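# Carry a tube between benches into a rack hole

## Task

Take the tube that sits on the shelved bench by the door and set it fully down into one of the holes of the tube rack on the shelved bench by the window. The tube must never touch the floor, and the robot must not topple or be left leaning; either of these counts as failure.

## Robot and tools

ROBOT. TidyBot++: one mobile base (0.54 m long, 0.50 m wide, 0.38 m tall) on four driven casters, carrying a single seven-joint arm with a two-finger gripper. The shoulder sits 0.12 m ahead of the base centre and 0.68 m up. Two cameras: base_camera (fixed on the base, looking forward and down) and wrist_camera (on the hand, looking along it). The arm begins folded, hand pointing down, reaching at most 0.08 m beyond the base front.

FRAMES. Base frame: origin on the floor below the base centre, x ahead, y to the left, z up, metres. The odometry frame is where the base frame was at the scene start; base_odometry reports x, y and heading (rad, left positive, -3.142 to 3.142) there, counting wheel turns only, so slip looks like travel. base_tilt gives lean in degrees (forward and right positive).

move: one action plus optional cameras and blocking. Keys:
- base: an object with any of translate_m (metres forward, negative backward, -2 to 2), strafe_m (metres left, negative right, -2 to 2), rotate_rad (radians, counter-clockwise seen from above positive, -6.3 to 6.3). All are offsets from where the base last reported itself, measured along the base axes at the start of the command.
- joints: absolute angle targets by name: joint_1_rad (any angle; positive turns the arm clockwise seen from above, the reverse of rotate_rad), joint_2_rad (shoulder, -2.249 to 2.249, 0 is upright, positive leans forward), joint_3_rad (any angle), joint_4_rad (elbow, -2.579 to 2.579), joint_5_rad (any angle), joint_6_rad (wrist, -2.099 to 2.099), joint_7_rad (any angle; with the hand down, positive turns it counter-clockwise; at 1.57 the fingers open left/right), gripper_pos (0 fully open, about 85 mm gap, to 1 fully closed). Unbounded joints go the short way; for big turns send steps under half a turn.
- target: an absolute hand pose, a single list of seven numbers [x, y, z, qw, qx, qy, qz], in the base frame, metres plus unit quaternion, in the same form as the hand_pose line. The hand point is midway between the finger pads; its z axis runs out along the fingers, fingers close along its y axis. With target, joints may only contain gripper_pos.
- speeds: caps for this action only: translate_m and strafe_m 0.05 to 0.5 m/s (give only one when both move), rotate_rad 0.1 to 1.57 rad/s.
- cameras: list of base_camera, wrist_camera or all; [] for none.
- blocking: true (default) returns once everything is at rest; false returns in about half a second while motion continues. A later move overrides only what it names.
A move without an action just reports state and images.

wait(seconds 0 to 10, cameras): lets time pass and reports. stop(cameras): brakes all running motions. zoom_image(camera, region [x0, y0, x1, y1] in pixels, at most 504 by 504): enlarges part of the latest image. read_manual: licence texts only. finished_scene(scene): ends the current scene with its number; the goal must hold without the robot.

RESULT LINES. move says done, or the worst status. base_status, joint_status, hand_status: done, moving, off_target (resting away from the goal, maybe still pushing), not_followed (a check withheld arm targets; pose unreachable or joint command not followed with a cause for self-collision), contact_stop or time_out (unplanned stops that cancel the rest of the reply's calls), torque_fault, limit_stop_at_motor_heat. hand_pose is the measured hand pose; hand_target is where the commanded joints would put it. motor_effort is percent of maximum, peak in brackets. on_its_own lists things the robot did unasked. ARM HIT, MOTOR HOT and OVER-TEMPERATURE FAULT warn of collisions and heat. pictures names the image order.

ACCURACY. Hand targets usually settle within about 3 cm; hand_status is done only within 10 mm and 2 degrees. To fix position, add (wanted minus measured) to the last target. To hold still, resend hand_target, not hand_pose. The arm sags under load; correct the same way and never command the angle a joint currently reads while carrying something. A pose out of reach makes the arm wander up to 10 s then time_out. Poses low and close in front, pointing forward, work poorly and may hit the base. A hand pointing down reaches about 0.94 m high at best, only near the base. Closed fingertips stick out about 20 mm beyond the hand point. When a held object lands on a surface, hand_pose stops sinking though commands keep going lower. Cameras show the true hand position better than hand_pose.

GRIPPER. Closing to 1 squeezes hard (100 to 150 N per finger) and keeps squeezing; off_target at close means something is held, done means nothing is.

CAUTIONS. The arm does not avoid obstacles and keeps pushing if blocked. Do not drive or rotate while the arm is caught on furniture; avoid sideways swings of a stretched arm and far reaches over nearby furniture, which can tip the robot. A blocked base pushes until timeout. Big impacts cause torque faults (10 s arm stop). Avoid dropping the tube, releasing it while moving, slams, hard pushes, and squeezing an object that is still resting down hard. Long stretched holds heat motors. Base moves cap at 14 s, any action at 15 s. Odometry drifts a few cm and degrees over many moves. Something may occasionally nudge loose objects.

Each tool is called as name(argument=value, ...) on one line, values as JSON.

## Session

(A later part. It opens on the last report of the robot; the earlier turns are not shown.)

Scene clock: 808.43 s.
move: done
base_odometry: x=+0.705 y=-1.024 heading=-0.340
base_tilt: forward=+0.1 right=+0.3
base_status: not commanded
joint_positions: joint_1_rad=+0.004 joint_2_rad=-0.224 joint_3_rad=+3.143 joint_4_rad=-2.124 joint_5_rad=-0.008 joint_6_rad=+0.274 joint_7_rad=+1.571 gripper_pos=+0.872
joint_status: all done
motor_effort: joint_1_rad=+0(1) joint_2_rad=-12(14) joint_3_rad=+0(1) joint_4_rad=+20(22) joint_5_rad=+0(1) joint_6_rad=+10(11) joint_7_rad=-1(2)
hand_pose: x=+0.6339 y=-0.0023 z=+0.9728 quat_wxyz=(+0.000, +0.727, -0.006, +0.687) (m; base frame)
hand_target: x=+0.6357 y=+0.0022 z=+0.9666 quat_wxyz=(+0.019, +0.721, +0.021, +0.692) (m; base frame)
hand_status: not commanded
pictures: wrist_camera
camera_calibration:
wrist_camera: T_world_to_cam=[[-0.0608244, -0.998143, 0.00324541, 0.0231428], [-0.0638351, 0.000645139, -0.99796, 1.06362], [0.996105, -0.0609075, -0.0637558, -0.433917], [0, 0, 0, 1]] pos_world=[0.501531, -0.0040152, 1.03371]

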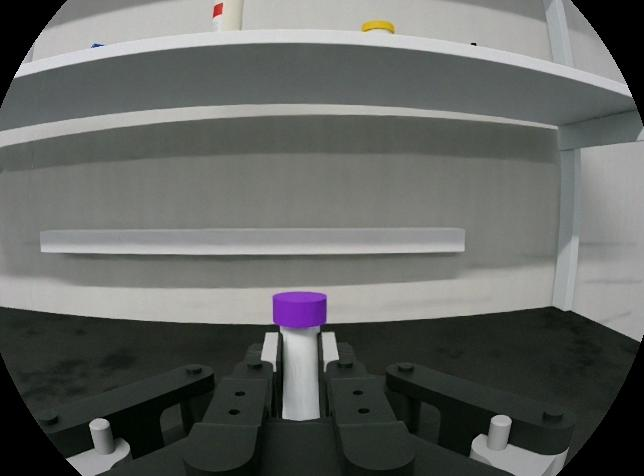

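move(joints={"joint_2_rad": -0.1925, "joint_4_rad": -2.2205, "joint_6_rad": 0.435}, cameras=["wrist_camera"])

Scene clock: 815.53 s.
move: done
base_odometry: x=+0.705 y=-1.024 heading=-0.340
base_tilt: forward=+0.0 right=+0.3
base_status: not commanded
joint_positions: joint_1_rad=+0.004 joint_2_rad=-0.215 joint_3_rad=+3.143 joint_4_rad=-2.193 joint_5_rad=-0.008 joint_6_rad=+0.381 joint_7_rad=+1.571 gripper_pos=+0.872
joint_status: all done
motor_effort: joint_1_rad=+0(1) joint_2_rad=-12(13) joint_3_rad=+0(1) joint_4_rad=+20(21) joint_5_rad=+0(1) joint_6_rad=+9(11) joint_7_rad=-1(2)
hand_pose: x=+0.6290 y=-0.0025 z=+0.9601 quat_wxyz=(+0.000, +0.716, -0.006, +0.698) (m; base frame)
hand_target: x=+0.6318 y=+0.0022 z=+0.9491 quat_wxyz=(+0.020, +0.715, +0.021, +0.699) (m; base frame)
hand_status: not commanded
pictures: wrist_camera
camera_calibration:
wrist_camera: T_world_to_cam=[[-0.0617178, -0.998092, 0.00190303, 0.024519], [-0.0340049, 0.000197157, -0.999422, 1.03332], [0.997514, -0.0617468, -0.0339522, -0.459371], [0, 0, 0, 1]] pos_world=[0.49488, -0.0040962, 1.01708]

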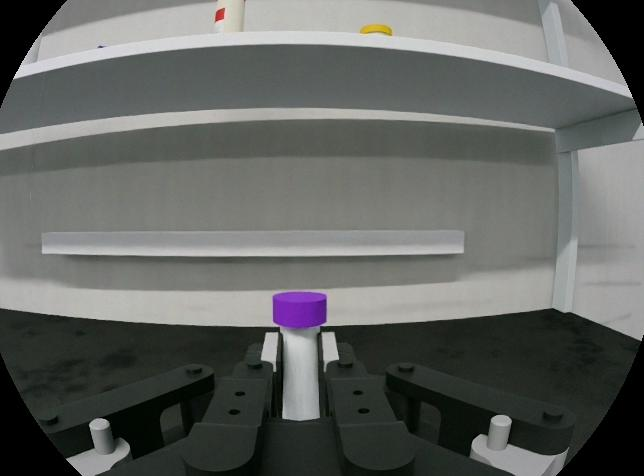

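move(joints={"joint_2_rad": -0.1725, "joint_4_rad": -2.2475, "joint_6_rad": 0.471}, cameras=["wrist_camera"])

Scene clock: 825.13 s.
move: done
base_odometry: x=+0.705 y=-1.024 heading=-0.340
base_tilt: forward=+0.1 right=+0.3
base_status: not commanded
joint_positions: joint_1_rad=+0.004 joint_2_rad=-0.194 joint_3_rad=+3.143 joint_4_rad=-2.220 joint_5_rad=-0.008 joint_6_rad=+0.422 joint_7_rad=+1.571 gripper_pos=+0.872
joint_status: all done
motor_effort: joint_1_rad=+0(1) joint_2_rad=-12(14) joint_3_rad=+0(1) joint_4_rad=+19(21) joint_5_rad=+0(1) joint_6_rad=+9(10) joint_7_rad=-1(2)
hand_pose: x=+0.6312 y=-0.0026 z=+0.9463 quat_wxyz=(+0.000, +0.719, -0.006, +0.695) (m; base frame)
hand_target: x=+0.6331 y=+0.0022 z=+0.9341 quat_wxyz=(+0.019, +0.718, +0.021, +0.695) (m; base frame)
hand_status: not commanded
pictures: wrist_camera
camera_calibration:
wrist_camera: T_world_to_cam=[[-0.0620018, -0.998073, 0.00250957, 0.0241937], [-0.040591, 0.0000092281, -0.999176, 1.02356], [0.99725, -0.0620526, -0.0405134, -0.455678], [0, 0, 0, 1]] pos_world=[0.497472, -0.00413829, 1.00419]

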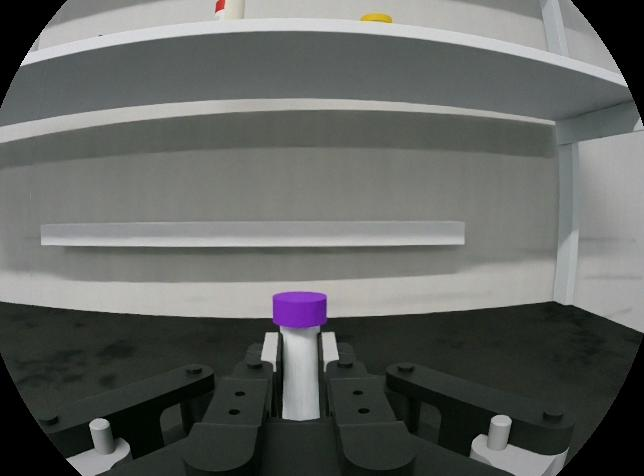

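move(joints={"joint_2_rad": -0.1595, "joint_4_rad": -2.2735, "joint_6_rad": 0.506}, cameras=["wrist_camera"])

Scene clock: 830.37 s.
move: done
base_odometry: x=+0.705 y=-1.024 heading=-0.340
base_tilt: forward=+0.0 right=+0.3
base_status: not commanded
joint_positions: joint_1_rad=+0.004 joint_2_rad=-0.183 joint_3_rad=+3.143 joint_4_rad=-2.246 joint_5_rad=-0.008 joint_6_rad=+0.457 joint_7_rad=+1.571 gripper_pos=+0.872
joint_status: all done
motor_effort: joint_1_rad=+0(1) joint_2_rad=-12(14) joint_3_rad=+0(1) joint_4_rad=+19(20) joint_5_rad=+0(0) joint_6_rad=+10(10) joint_7_rad=-1(2)
hand_pose: x=+0.6306 y=-0.0026 z=+0.9360 quat_wxyz=(+0.001, +0.719, -0.006, +0.695) (m; base frame)
hand_target: x=+0.6323 y=+0.0022 z=+0.9232 quat_wxyz=(+0.019, +0.720, +0.021, +0.694) (m; base frame)
hand_status: not commanded
pictures: wrist_camera
camera_calibration:
wrist_camera: T_world_to_cam=[[-0.0622513, -0.998057, 0.00278565, 0.0240073], [-0.0428031, -0.000118782, -0.999084, 1.01453], [0.997142, -0.0623135, -0.0427125, -0.453292], [0, 0, 0, 1]] pos_world=[0.496916, -0.00416509, 0.994172]

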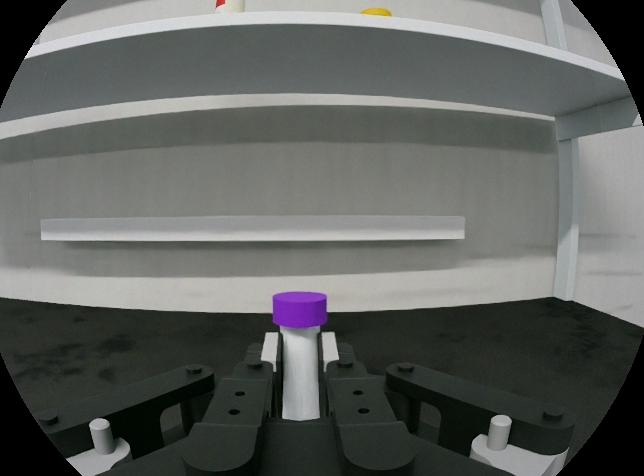

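move(joints={"joint_2_rad": -0.1425, "joint_4_rad": -2.299, "joint_6_rad": 0.5467}, cameras=["wrist_camera"])

Scene clock: 839.07 s.
move: done
base_odometry: x=+0.705 y=-1.024 heading=-0.340
base_tilt: forward=+0.0 right=+0.2
base_status: not commanded
joint_positions: joint_1_rad=+0.004 joint_2_rad=-0.167 joint_3_rad=+3.143 joint_4_rad=-2.271 joint_5_rad=-0.008 joint_6_rad=+0.500 joint_7_rad=+1.571 gripper_pos=+0.872
joint_status: all done
motor_effort: joint_1_rad=+0(1) joint_2_rad=-13(14) joint_3_rad=+0(0) joint_4_rad=+19(19) joint_5_rad=+0(1) joint_6_rad=+10(10) joint_7_rad=+0(2)
hand_pose: x=+0.6311 y=-0.0027 z=+0.9265 quat_wxyz=(+0.001, +0.719, -0.006, +0.695) (m; base frame)
hand_target: x=+0.6322 y=+0.0022 z=+0.9124 quat_wxyz=(+0.019, +0.720, +0.021, +0.693) (m; base frame)
hand_status: not commanded
pictures: wrist_camera
camera_calibration:
wrist_camera: T_world_to_cam=[[-0.0625545, -0.998037, 0.0029618, 0.0240068], [-0.0413702, -0.000372099, -0.999144, 1.00415], [0.997184, -0.0626234, -0.0412658, -0.455604], [0, 0, 0, 1]] pos_world=[0.497365, -0.00419819, 0.98442]

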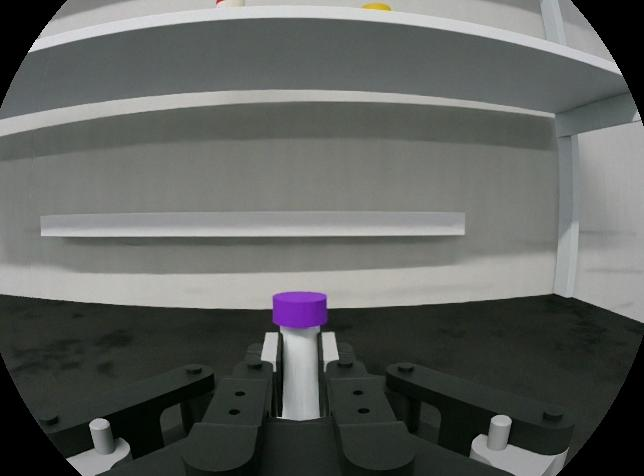

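move(joints={"joint_2_rad": -0.1245, "joint_4_rad": -2.3243, "joint_6_rad": 0.5857}, cameras=["wrist_camera"])

Scene clock: 843.20 s.
move: done
base_odometry: x=+0.705 y=-1.024 heading=-0.340
base_tilt: forward=+0.0 right=+0.3
base_status: not commanded
joint_positions: joint_1_rad=+0.004 joint_2_rad=-0.148 joint_3_rad=+3.143 joint_4_rad=-2.297 joint_5_rad=-0.008 joint_6_rad=+0.539 joint_7_rad=+1.571 gripper_pos=+0.872
joint_status: all done
motor_effort: joint_1_rad=-1(1) joint_2_rad=-13(14) joint_3_rad=+0(0) joint_4_rad=+18(19) joint_5_rad=+1(1) joint_6_rad=+10(11) joint_7_rad=-1(2)
hand_pose: x=+0.6313 y=-0.0028 z=+0.9144 quat_wxyz=(+0.001, +0.721, -0.006, +0.693) (m; base frame)
hand_target: x=+0.6319 y=+0.0022 z=+0.9009 quat_wxyz=(+0.019, +0.722, +0.021, +0.691) (m; base frame)
hand_status: not commanded
pictures: wrist_camera
camera_calibration:
wrist_camera: T_world_to_cam=[[-0.0628111, -0.99802, 0.00342879, 0.0237123], [-0.0460294, -0.000535061, -0.99894, 0.994905], [0.996963, -0.0629024, -0.0459046, -0.451918], [0, 0, 0, 1]] pos_world=[0.49783, -0.00422899, 0.973024]

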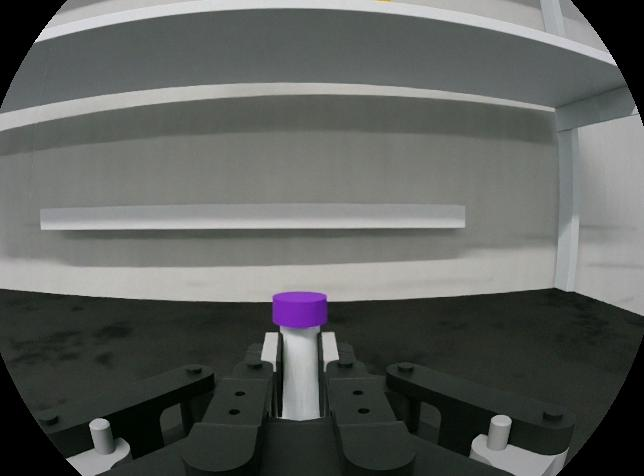

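move(joints={"joint_2_rad": -0.1085, "joint_4_rad": -2.3483, "joint_6_rad": 0.6277}, cameras=["wrist_camera"])

Scene clock: 875.97 s.
move: done
base_odometry: x=+0.705 y=-1.024 heading=-0.340
base_tilt: forward=+0.1 right=+0.3
base_status: not commanded
joint_positions: joint_1_rad=+0.004 joint_2_rad=-0.133 joint_3_rad=+3.143 joint_4_rad=-2.321 joint_5_rad=-0.008 joint_6_rad=+0.581 joint_7_rad=+1.571 gripper_pos=+0.872
joint_status: all done
motor_effort: joint_1_rad=+0(1) joint_2_rad=-13(14) joint_3_rad=+0(1) joint_4_rad=+18(19) joint_5_rad=-1(1) joint_6_rad=+10(10) joint_7_rad=-1(2)
hand_pose: x=+0.6308 y=-0.0029 z=+0.9055 quat_wxyz=(+0.001, +0.720, -0.006, +0.694) (m; base frame)
hand_target: x=+0.6310 y=+0.0022 z=+0.8923 quat_wxyz=(+0.019, +0.721, +0.021, +0.692) (m; base frame)
hand_status: not commanded
pictures: wrist_camera
camera_calibration:
wrist_camera: T_world_to_cam=[[-0.0631008, -0.998001, 0.00354081, 0.0237147], [-0.0441644, -0.000752047, -0.999024, 0.984844], [0.997029, -0.0631956, -0.0440287, -0.453589], [0, 0, 0, 1]] pos_world=[0.497233, -0.00425694, 0.963828]

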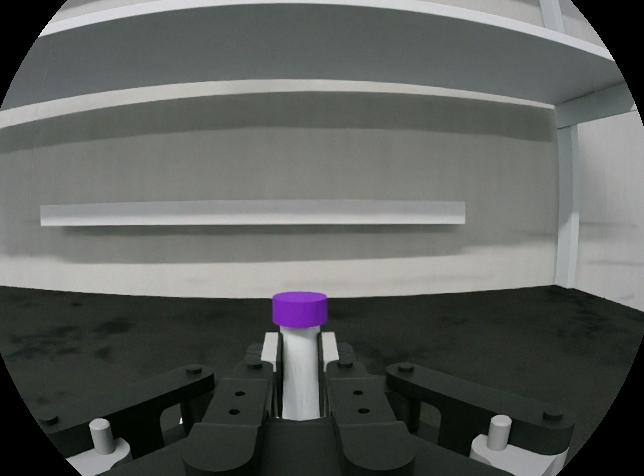

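zoom_image(camera="wrist_camera", region=[130, 280, 470, 476])

Scaled by 1.482.

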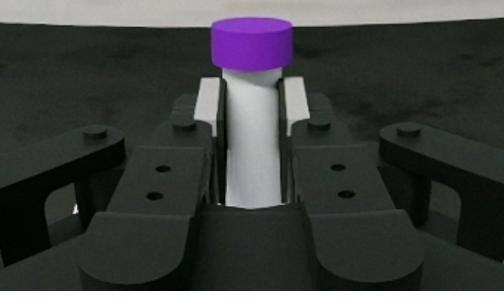

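move(joints={"joint_2_rad": -0.0915, "joint_4_rad": -2.3675, "joint_6_rad": 0.663}, cameras=["wrist_camera"])

Scene clock: 894.47 s.
move: done
base_odometry: x=+0.705 y=-1.024 heading=-0.340
base_tilt: forward=+0.0 right=+0.3
base_status: not commanded
joint_positions: joint_1_rad=+0.004 joint_2_rad=-0.116 joint_3_rad=+3.143 joint_4_rad=-2.340 joint_5_rad=-0.008 joint_6_rad=+0.617 joint_7_rad=+1.571 gripper_pos=+0.872
joint_status: all done
motor_effort: joint_1_rad=+0(2) joint_2_rad=-14(14) joint_3_rad=+0(1) joint_4_rad=+18(19) joint_5_rad=+0(1) joint_6_rad=+10(11) joint_7_rad=+0(2)
hand_pose: x=+0.6310 y=-0.0029 z=+0.8972 quat_wxyz=(+0.001, +0.720, -0.006, +0.694) (m; base frame)
hand_target: x=+0.6309 y=+0.0022 z=+0.8839 quat_wxyz=(+0.019, +0.722, +0.021, +0.692) (m; base frame)
hand_status: not commanded
pictures: wrist_camera
camera_calibration:
wrist_camera: T_world_to_cam=[[-0.0633343, -0.997985, 0.00375197, 0.0236463], [-0.0443383, -0.000942041, -0.999016, 0.976672], [0.997007, -0.0634383, -0.0441893, -0.453993], [0, 0, 0, 1]] pos_world=[0.497436, -0.00428185, 0.955561]

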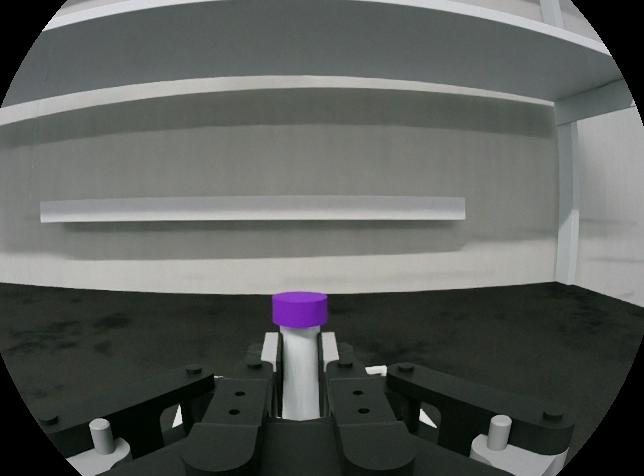

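zoom_image(camera="wrist_camera", region=[130, 280, 470, 476])

Scaled by 1.482.

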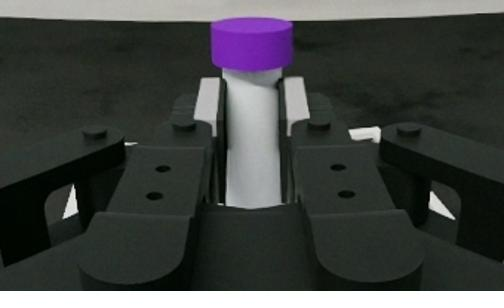

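move(joints={"joint_2_rad": -0.0746, "joint_4_rad": -2.3866, "joint_6_rad": 0.698}, cameras=["wrist_camera"])

Scene clock: 902.33 s.
move: done
base_odometry: x=+0.705 y=-1.024 heading=-0.340
base_tilt: forward=+0.1 right=+0.3
base_status: not commanded
joint_positions: joint_1_rad=+0.004 joint_2_rad=-0.099 joint_3_rad=+3.143 joint_4_rad=-2.360 joint_5_rad=-0.008 joint_6_rad=+0.652 joint_7_rad=+1.571 gripper_pos=+0.872
joint_status: all done
motor_effort: joint_1_rad=+1(1) joint_2_rad=-14(15) joint_3_rad=+0(0) joint_4_rad=+17(18) joint_5_rad=+0(1) joint_6_rad=+10(10) joint_7_rad=-1(2)
hand_pose: x=+0.6310 y=-0.0030 z=+0.8889 quat_wxyz=(+0.001, +0.720, -0.006, +0.694) (m; base frame)
hand_target: x=+0.6305 y=+0.0022 z=+0.8757 quat_wxyz=(+0.019, +0.722, +0.021, +0.691) (m; base frame)
hand_status: not commanded
pictures: wrist_camera
camera_calibration:
wrist_camera: T_world_to_cam=[[-0.0635538, -0.99797, 0.00406394, 0.0234744], [-0.0450853, -0.00119689, -0.998982, 0.968764], [0.996959, -0.0636723, -0.0449178, -0.453685], [0, 0, 0, 1]] pos_world=[0.497474, -0.00430091, 0.947304]

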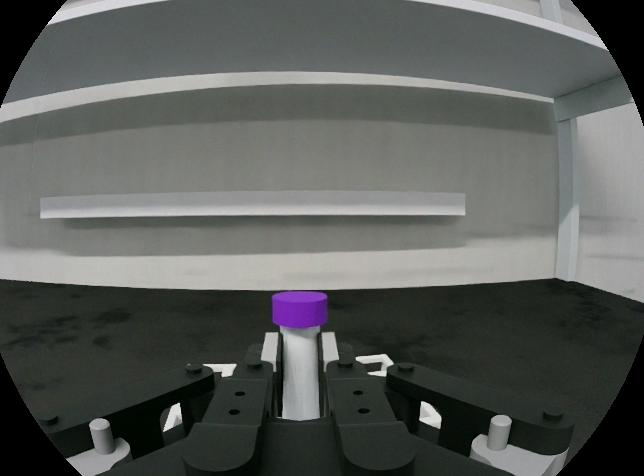

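move(joints={"joint_2_rad": -0.0573, "joint_4_rad": -2.4044, "joint_6_rad": 0.734}, cameras=["wrist_camera"])

Scene clock: 909.73 s.
move: done
base_odometry: x=+0.705 y=-1.024 heading=-0.340
base_tilt: forward=+0.1 right=+0.3
base_status: not commanded
joint_positions: joint_1_rad=+0.004 joint_2_rad=-0.082 joint_3_rad=+3.143 joint_4_rad=-2.378 joint_5_rad=-0.008 joint_6_rad=+0.689 joint_7_rad=+1.571 gripper_pos=+0.872
joint_status: all done
motor_effort: joint_1_rad=+1(1) joint_2_rad=-14(14) joint_3_rad=+0(0) joint_4_rad=+17(19) joint_5_rad=+0(0) joint_6_rad=+9(10) joint_7_rad=+0(2)
hand_pose: x=+0.6310 y=-0.0031 z=+0.8815 quat_wxyz=(+0.002, +0.720, -0.006, +0.694) (m; base frame)
hand_target: x=+0.6302 y=+0.0022 z=+0.8685 quat_wxyz=(+0.019, +0.722, +0.021, +0.692) (m; base frame)
hand_status: not commanded
pictures: wrist_camera
camera_calibration:
wrist_camera: T_world_to_cam=[[-0.0637856, -0.997955, 0.00420266, 0.0234611], [-0.0436446, -0.00141765, -0.999046, 0.960601], [0.997009, -0.0639082, -0.0434649, -0.455297], [0, 0, 0, 1]] pos_world=[0.497357, -0.00432227, 0.939797]

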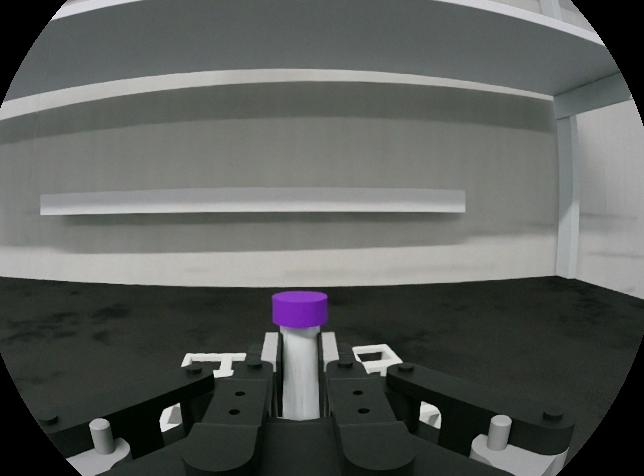

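move(joints={"joint_2_rad": -0.0476, "joint_4_rad": -2.4133, "joint_6_rad": 0.7517}, cameras=["wrist_camera"])

zoom_image(camera="wrist_camera", region=[130, 280, 470, 476])

Scene clock: 916.90 s.
move: done
base_odometry: x=+0.705 y=-1.024 heading=-0.340
base_tilt: forward=+0.0 right=+0.2
base_status: not commanded
joint_positions: joint_1_rad=+0.004 joint_2_rad=-0.074 joint_3_rad=+3.143 joint_4_rad=-2.386 joint_5_rad=-0.008 joint_6_rad=+0.706 joint_7_rad=+1.571 gripper_pos=+0.872
joint_status: all done
motor_effort: joint_1_rad=+0(1) joint_2_rad=-14(14) joint_3_rad=+0(0) joint_4_rad=+17(17) joint_5_rad=+0(0) joint_6_rad=+9(11) joint_7_rad=-1(1)
hand_pose: x=+0.6311 y=-0.0031 z=+0.8781 quat_wxyz=(+0.002, +0.720, -0.006, +0.694) (m; base frame)
hand_target: x=+0.6301 y=+0.0022 z=+0.8643 quat_wxyz=(+0.019, +0.722, +0.021, +0.691) (m; base frame)
hand_status: not commanded
pictures: wrist_camera
camera_calibration:
wrist_camera: T_world_to_cam=[[-0.0638877, -0.997948, 0.00429001, 0.023441], [-0.0433311, -0.00152077, -0.99906, 0.956961], [0.997016, -0.0640135, -0.043145, -0.455845], [0, 0, 0, 1]] pos_world=[0.497449, -0.00433205, 0.936293]

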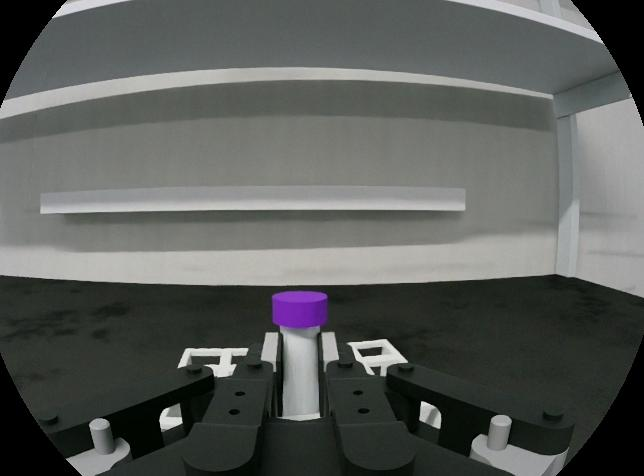

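Scaled by 1.482.

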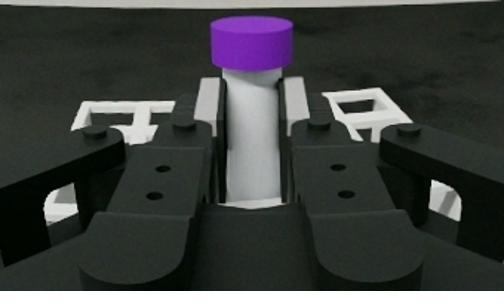

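move(joints={"joint_2_rad": -0.039, "joint_4_rad": -2.4205, "joint_6_rad": 0.764}, cameras=["wrist_camera"])

zoom_image(camera="wrist_camera", region=[130, 280, 470, 476])

Scene clock: 922.70 s.
move: done
base_odometry: x=+0.705 y=-1.024 heading=-0.340
base_tilt: forward=+0.1 right=+0.2
base_status: not commanded
joint_positions: joint_1_rad=+0.004 joint_2_rad=-0.066 joint_3_rad=+3.143 joint_4_rad=-2.392 joint_5_rad=-0.008 joint_6_rad=+0.717 joint_7_rad=+1.571 gripper_pos=+0.872
joint_status: all done
motor_effort: joint_1_rad=+0(1) joint_2_rad=-14(15) joint_3_rad=+0(0) joint_4_rad=+16(17) joint_5_rad=+0(1) joint_6_rad=+9(10) joint_7_rad=-1(2)
hand_pose: x=+0.6312 y=-0.0031 z=+0.8744 quat_wxyz=(+0.002, +0.720, -0.006, +0.694) (m; base frame)
hand_target: x=+0.6301 y=+0.0022 z=+0.8599 quat_wxyz=(+0.019, +0.723, +0.021, +0.690) (m; base frame)
hand_status: not commanded
pictures: wrist_camera
camera_calibration:
wrist_camera: T_world_to_cam=[[-0.0639439, -0.997943, 0.00450401, 0.0232962], [-0.0457022, -0.00158017, -0.998954, 0.954713], [0.996906, -0.0640829, -0.0455072, -0.454034], [0, 0, 0, 1]] pos_world=[0.497752, -0.00433895, 0.932948]

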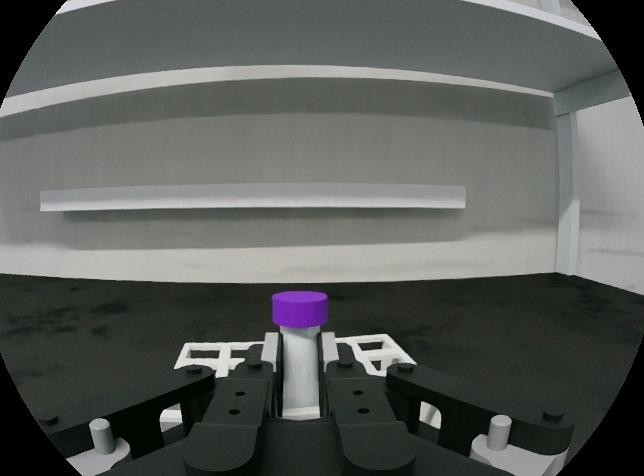

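Scaled by 1.482.

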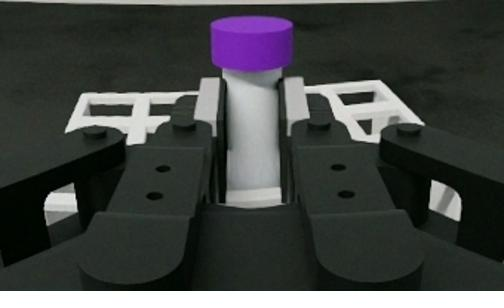

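move(joints={"joint_2_rad": -0.0323, "joint_4_rad": -2.428, "joint_6_rad": 0.779}, cameras=["wrist_camera"])

zoom_image(camera="wrist_camera", region=[130, 280, 470, 476])

Scene clock: 931.63 s.
move: done
base_odometry: x=+0.705 y=-1.024 heading=-0.340
base_tilt: forward=+0.0 right=+0.3
base_status: not commanded
joint_positions: joint_1_rad=+0.004 joint_2_rad=-0.061 joint_3_rad=+3.143 joint_4_rad=-2.397 joint_5_rad=-0.008 joint_6_rad=+0.734 joint_7_rad=+1.571 gripper_pos=+0.872
joint_status: all done
motor_effort: joint_1_rad=+0(1) joint_2_rad=-13(15) joint_3_rad=+0(0) joint_4_rad=+16(17) joint_5_rad=+0(1) joint_6_rad=+9(9) joint_7_rad=-1(1)
hand_pose: x=+0.6311 y=-0.0032 z=+0.8741 quat_wxyz=(+0.002, +0.718, -0.006, +0.696) (m; base frame)
hand_target: x=+0.6297 y=+0.0022 z=+0.8572 quat_wxyz=(+0.019, +0.723, +0.021, +0.690) (m; base frame)
hand_status: not commanded
pictures: wrist_camera
camera_calibration:
wrist_camera: T_world_to_cam=[[-0.0640723, -0.997936, 0.00422898, 0.0235821], [-0.0392418, -0.00171494, -0.999228, 0.950607], [0.997173, -0.0641888, -0.0390509, -0.459749], [0, 0, 0, 1]] pos_world=[0.497264, -0.00434708, 0.93182]

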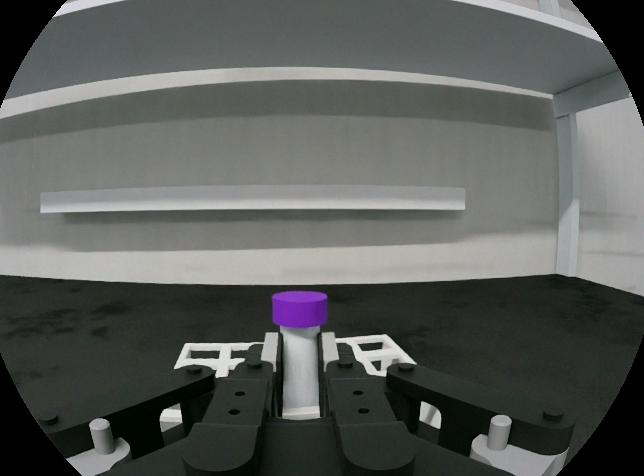

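Scaled by 1.482.

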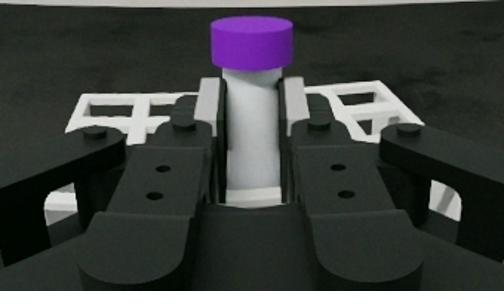

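move(joints={"joint_2_rad": -0.0247, "joint_4_rad": -2.436, "joint_6_rad": 0.785}, cameras=["wrist_camera"])

zoom_image(camera="wrist_camera", region=[130, 280, 470, 476])

Scene clock: 942.37 s.
move: done
base_odometry: x=+0.705 y=-1.024 heading=-0.340
base_tilt: forward=+0.1 right=+0.2
base_status: not commanded
joint_positions: joint_1_rad=+0.004 joint_2_rad=-0.058 joint_3_rad=+3.143 joint_4_rad=-2.401 joint_5_rad=-0.008 joint_6_rad=+0.745 joint_7_rad=+1.571 gripper_pos=+0.872
joint_status: all done
motor_effort: joint_1_rad=+0(1) joint_2_rad=-13(14) joint_3_rad=+0(0) joint_4_rad=+15(16) joint_5_rad=+0(0) joint_6_rad=+8(9) joint_7_rad=+0(1)
hand_pose: x=+0.6310 y=-0.0032 z=+0.8739 quat_wxyz=(+0.002, +0.717, -0.006, +0.697) (m; base frame)
hand_target: x=+0.6291 y=+0.0022 z=+0.8510 quat_wxyz=(+0.019, +0.726, +0.021, +0.687) (m; base frame)
hand_status: not commanded
pictures: wrist_camera
camera_calibration:
wrist_camera: T_world_to_cam=[[-0.0641498, -0.997932, 0.00406345, 0.02375], [-0.0353249, -0.00179854, -0.999374, 0.948059], [0.997315, -0.0642532, -0.0351364, -0.463131], [0, 0, 0, 1]] pos_world=[0.496901, -0.00435161, 0.931096]

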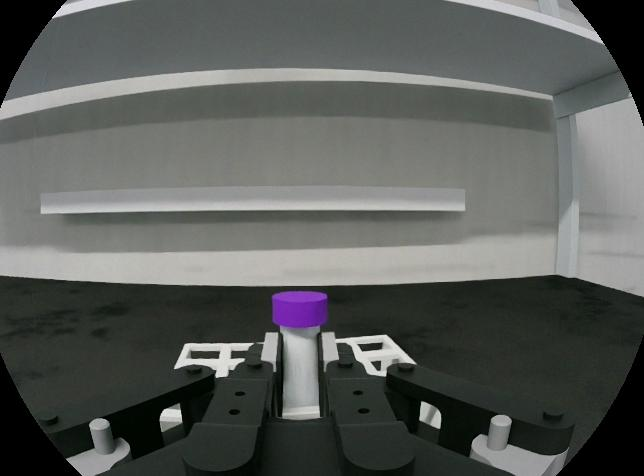

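Scaled by 1.482.

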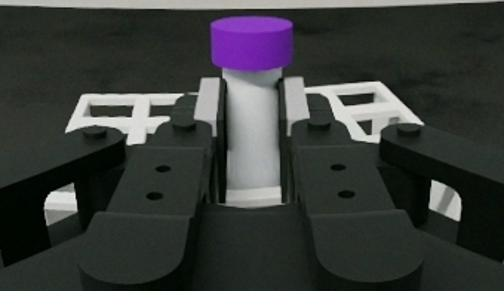

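move(joints={"joint_2_rad": -0.036, "joint_4_rad": -2.424, "joint_6_rad": 0.772, "gripper_pos": 0.86}, cameras=["wrist_camera"])

zoom_image(camera="wrist_camera", region=[130, 280, 470, 476])

Scene clock: 950.33 s.
move: done
base_odometry: x=+0.705 y=-1.024 heading=-0.340
base_tilt: forward=+0.0 right=+0.3
base_status: not commanded
joint_positions: joint_1_rad=+0.004 joint_2_rad=-0.058 joint_3_rad=+3.143 joint_4_rad=-2.401 joint_5_rad=-0.008 joint_6_rad=+0.745 joint_7_rad=+1.571 gripper_pos=+0.858
joint_status: all done
motor_effort: joint_1_rad=+0(1) joint_2_rad=-13(14) joint_3_rad=+0(1) joint_4_rad=+15(17) joint_5_rad=+0(0) joint_6_rad=+8(9) joint_7_rad=-1(2)
hand_pose: x=+0.6310 y=-0.0032 z=+0.8739 quat_wxyz=(+0.002, +0.717, -0.006, +0.697) (m; base frame)
hand_target: x=+0.6299 y=+0.0022 z=+0.8590 quat_wxyz=(+0.019, +0.723, +0.021, +0.691) (m; base frame)
hand_status: not commanded
pictures: wrist_camera
camera_calibration:
wrist_camera: T_world_to_cam=[[-0.0641497, -0.997932, 0.00406517, 0.0237481], [-0.0353542, -0.00179838, -0.999373, 0.948061], [0.997314, -0.0642532, -0.0351658, -0.463099], [0, 0, 0, 1]] pos_world=[0.496896, -0.00435158, 0.931085]

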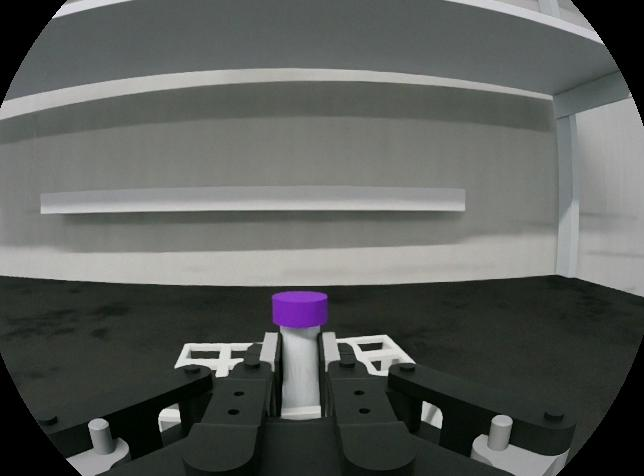

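Scaled by 1.482.

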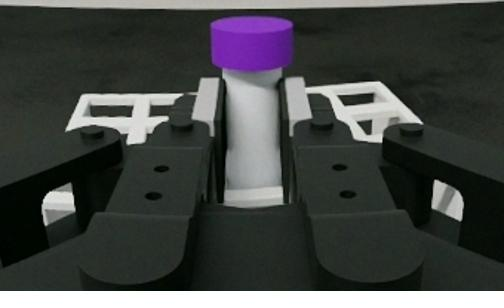

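move(joints={"gripper_pos": 0.84}, cameras=["wrist_camera"])

move(joints={"gripper_pos": 0.82}, cameras=["wrist_camera"])

move(joints={"gripper_pos": 0.79}, cameras=["wrist_camera"])

Scene clock: 955.60 s.
move: done
base_odometry: x=+0.705 y=-1.024 heading=-0.340
base_tilt: forward=+0.1 right=+0.2
base_status: not commanded
joint_positions: joint_1_rad=+0.004 joint_2_rad=-0.058 joint_3_rad=+3.143 joint_4_rad=-2.401 joint_5_rad=-0.008 joint_6_rad=+0.745 joint_7_rad=+1.571 gripper_pos=+0.839
joint_status: all done
motor_effort: joint_1_rad=+0(1) joint_2_rad=-13(14) joint_3_rad=+0(1) joint_4_rad=+15(15) joint_5_rad=+0(0) joint_6_rad=+8(8) joint_7_rad=-1(2)
hand_pose: x=+0.6310 y=-0.0032 z=+0.8739 quat_wxyz=(+0.002, +0.717, -0.006, +0.697) (m; base frame)
hand_target: x=+0.6299 y=+0.0022 z=+0.8590 quat_wxyz=(+0.019, +0.723, +0.021, +0.691) (m; base frame)
hand_status: not commanded
pictures: wrist_camera
camera_calibration:
wrist_camera: T_world_to_cam=[[-0.0641497, -0.997932, 0.00406517, 0.0237481], [-0.0353542, -0.00179838, -0.999373, 0.948061], [0.997314, -0.0642532, -0.0351658, -0.463099], [0, 0, 0, 1]] pos_world=[0.496896, -0.00435158, 0.931085]

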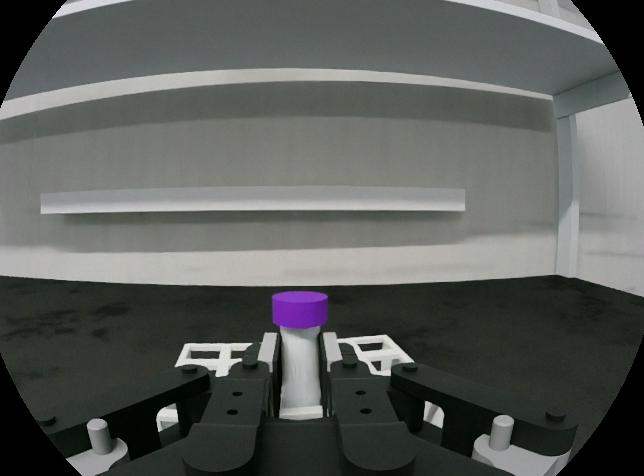

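Scene clock: 956.00 s.
move: done
base_odometry: x=+0.705 y=-1.024 heading=-0.340
base_tilt: forward=+0.1 right=+0.3
base_status: not commanded
joint_positions: joint_1_rad=+0.004 joint_2_rad=-0.058 joint_3_rad=+3.143 joint_4_rad=-2.401 joint_5_rad=-0.008 joint_6_rad=+0.745 joint_7_rad=+1.571 gripper_pos=+0.820
joint_status: all done
motor_effort: joint_1_rad=+0(1) joint_2_rad=-13(13) joint_3_rad=+0(1) joint_4_rad=+15(15) joint_5_rad=+0(0) joint_6_rad=+9(9) joint_7_rad=-1(2)
hand_pose: x=+0.6310 y=-0.0032 z=+0.8739 quat_wxyz=(+0.002, +0.717, -0.006, +0.697) (m; base frame)
hand_target: x=+0.6299 y=+0.0022 z=+0.8590 quat_wxyz=(+0.019, +0.723, +0.021, +0.691) (m; base frame)
hand_status: not commanded
pictures: wrist_camera
camera_calibration:
wrist_camera: T_world_to_cam=[[-0.0641497, -0.997932, 0.00406517, 0.0237481], [-0.0353542, -0.00179838, -0.999373, 0.948061], [0.997314, -0.0642532, -0.0351658, -0.463099], [0, 0, 0, 1]] pos_world=[0.496896, -0.00435158, 0.931085]

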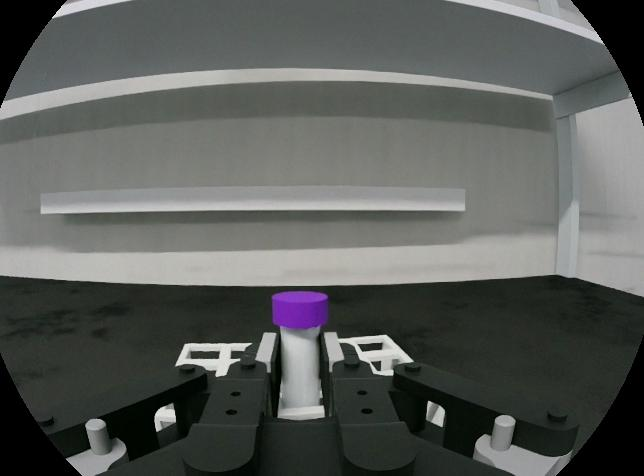

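Scene clock: 956.40 s.
move: done
base_odometry: x=+0.705 y=-1.024 heading=-0.340
base_tilt: forward=+0.1 right=+0.3
base_status: not commanded
joint_positions: joint_1_rad=+0.004 joint_2_rad=-0.058 joint_3_rad=+3.143 joint_4_rad=-2.401 joint_5_rad=-0.008 joint_6_rad=+0.745 joint_7_rad=+1.571 gripper_pos=+0.790
joint_status: all done
motor_effort: joint_1_rad=-1(1) joint_2_rad=-14(14) joint_3_rad=+0(0) joint_4_rad=+16(16) joint_5_rad=+0(1) joint_6_rad=+10(10) joint_7_rad=-1(1)
hand_pose: x=+0.6309 y=-0.0032 z=+0.8736 quat_wxyz=(+0.002, +0.717, -0.006, +0.697) (m; base frame)
hand_target: x=+0.6299 y=+0.0022 z=+0.8590 quat_wxyz=(+0.019, +0.723, +0.021, +0.691) (m; base frame)
hand_status: not commanded
pictures: wrist_camera
camera_calibration:
wrist_camera: T_world_to_cam=[[-0.0641469, -0.997932, 0.00410533, 0.0237103], [-0.0360297, -0.00179518, -0.999349, 0.948108], [0.99729, -0.0642531, -0.0358401, -0.462464], [0, 0, 0, 1]] pos_world=[0.496892, -0.00435141, 0.930819]

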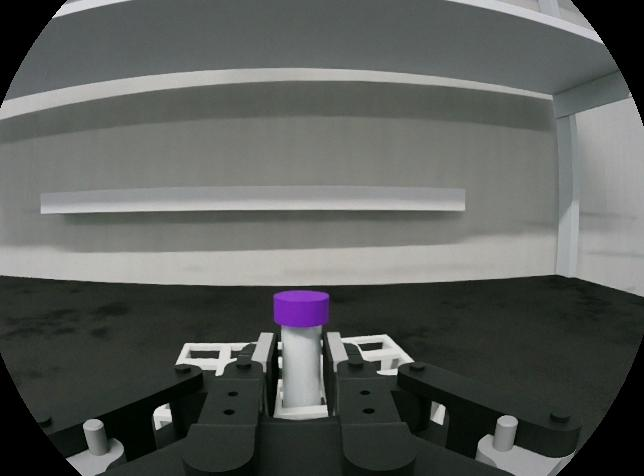

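move(joints={"gripper_pos": 0.45}, cameras=["wrist_camera"])

move(base={"translate_m": -0.2}, speeds={"translate_m": 0.15}, cameras=["wrist_camera"])

Scene clock: 966.40 s.
move: done
base_odometry: x=+0.705 y=-1.024 heading=-0.340
base_tilt: forward=+0.0 right=+0.3
base_status: not commanded
joint_positions: joint_1_rad=+0.004 joint_2_rad=-0.058 joint_3_rad=+3.143 joint_4_rad=-2.401 joint_5_rad=-0.008 joint_6_rad=+0.745 joint_7_rad=+1.571 gripper_pos=+0.450
joint_status: all done
motor_effort: joint_1_rad=+0(1) joint_2_rad=-14(15) joint_3_rad=+0(0) joint_4_rad=+16(16) joint_5_rad=+0(1) joint_6_rad=+10(10) joint_7_rad=+0(2)
hand_pose: x=+0.6309 y=-0.0032 z=+0.8736 quat_wxyz=(+0.002, +0.717, -0.006, +0.697) (m; base frame)
hand_target: x=+0.6299 y=+0.0022 z=+0.8590 quat_wxyz=(+0.019, +0.723, +0.021, +0.691) (m; base frame)
hand_status: not commanded
pictures: wrist_camera
camera_calibration:
wrist_camera: T_world_to_cam=[[-0.0641469, -0.997932, 0.00410533, 0.0237103], [-0.0360297, -0.00179518, -0.999349, 0.948108], [0.99729, -0.0642531, -0.0358401, -0.462464], [0, 0, 0, 1]] pos_world=[0.496892, -0.00435141, 0.930819]

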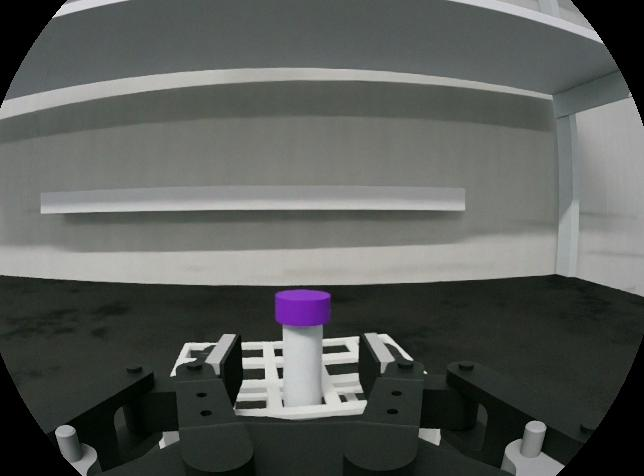

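Scene clock: 968.40 s.
move: done
base_odometry: x=+0.516 y=-0.957 heading=-0.340
base_tilt: forward=+0.1 right=+0.3
base_status: done
joint_positions: joint_1_rad=+0.004 joint_2_rad=-0.053 joint_3_rad=+3.143 joint_4_rad=-2.402 joint_5_rad=-0.008 joint_6_rad=+0.745 joint_7_rad=+1.571 gripper_pos=+0.450
joint_status: not commanded
motor_effort: joint_1_rad=-1(1) joint_2_rad=-14(16) joint_3_rad=+0(1) joint_4_rad=+16(17) joint_5_rad=+0(1) joint_6_rad=+10(10) joint_7_rad=-1(2)
hand_pose: x=+0.6319 y=-0.0032 z=+0.8708 quat_wxyz=(+0.002, +0.719, -0.006, +0.695) (m; base frame)
hand_target: x=+0.6299 y=+0.0022 z=+0.8590 quat_wxyz=(+0.019, +0.723, +0.021, +0.691) (m; base frame)
hand_status: not commanded
pictures: wrist_camera
camera_calibration:
wrist_camera: T_world_to_cam=[[-0.0641234, -0.997932, 0.00443772, 0.0234758], [-0.0415211, -0.00177508, -0.999136, 0.948608], [0.997078, -0.0642523, -0.0413214, -0.458615], [0, 0, 0, 1]] pos_world=[0.498168, -0.00435592, 0.928734]

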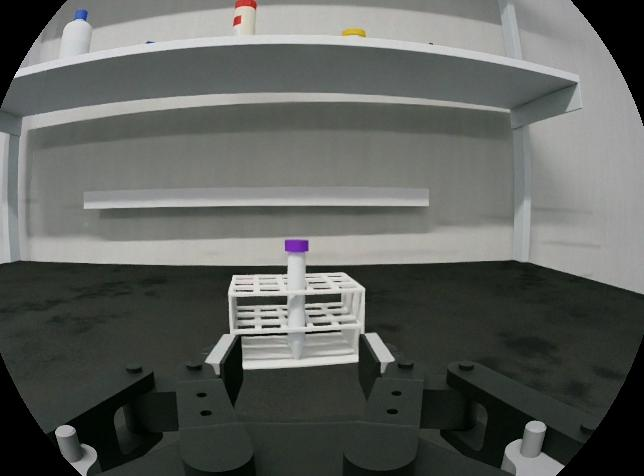

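zoom_image(camera="wrist_camera", region=[200, 220, 400, 390])

Scaled by 2.520.

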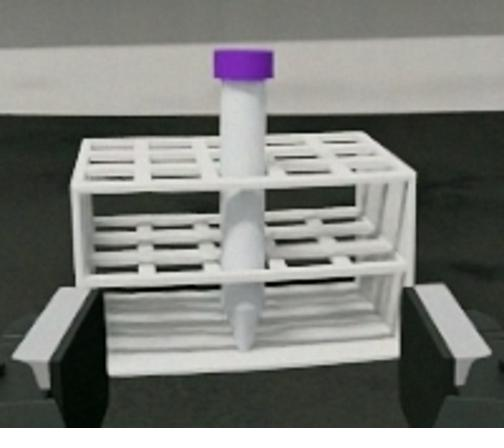

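zoom_image(camera="wrist_camera", region=[260, 230, 335, 375])

Scaled by 3.476.

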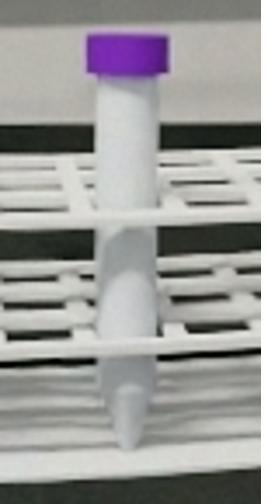

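finished_scene(scene=2)

The scene is finished: the task was done.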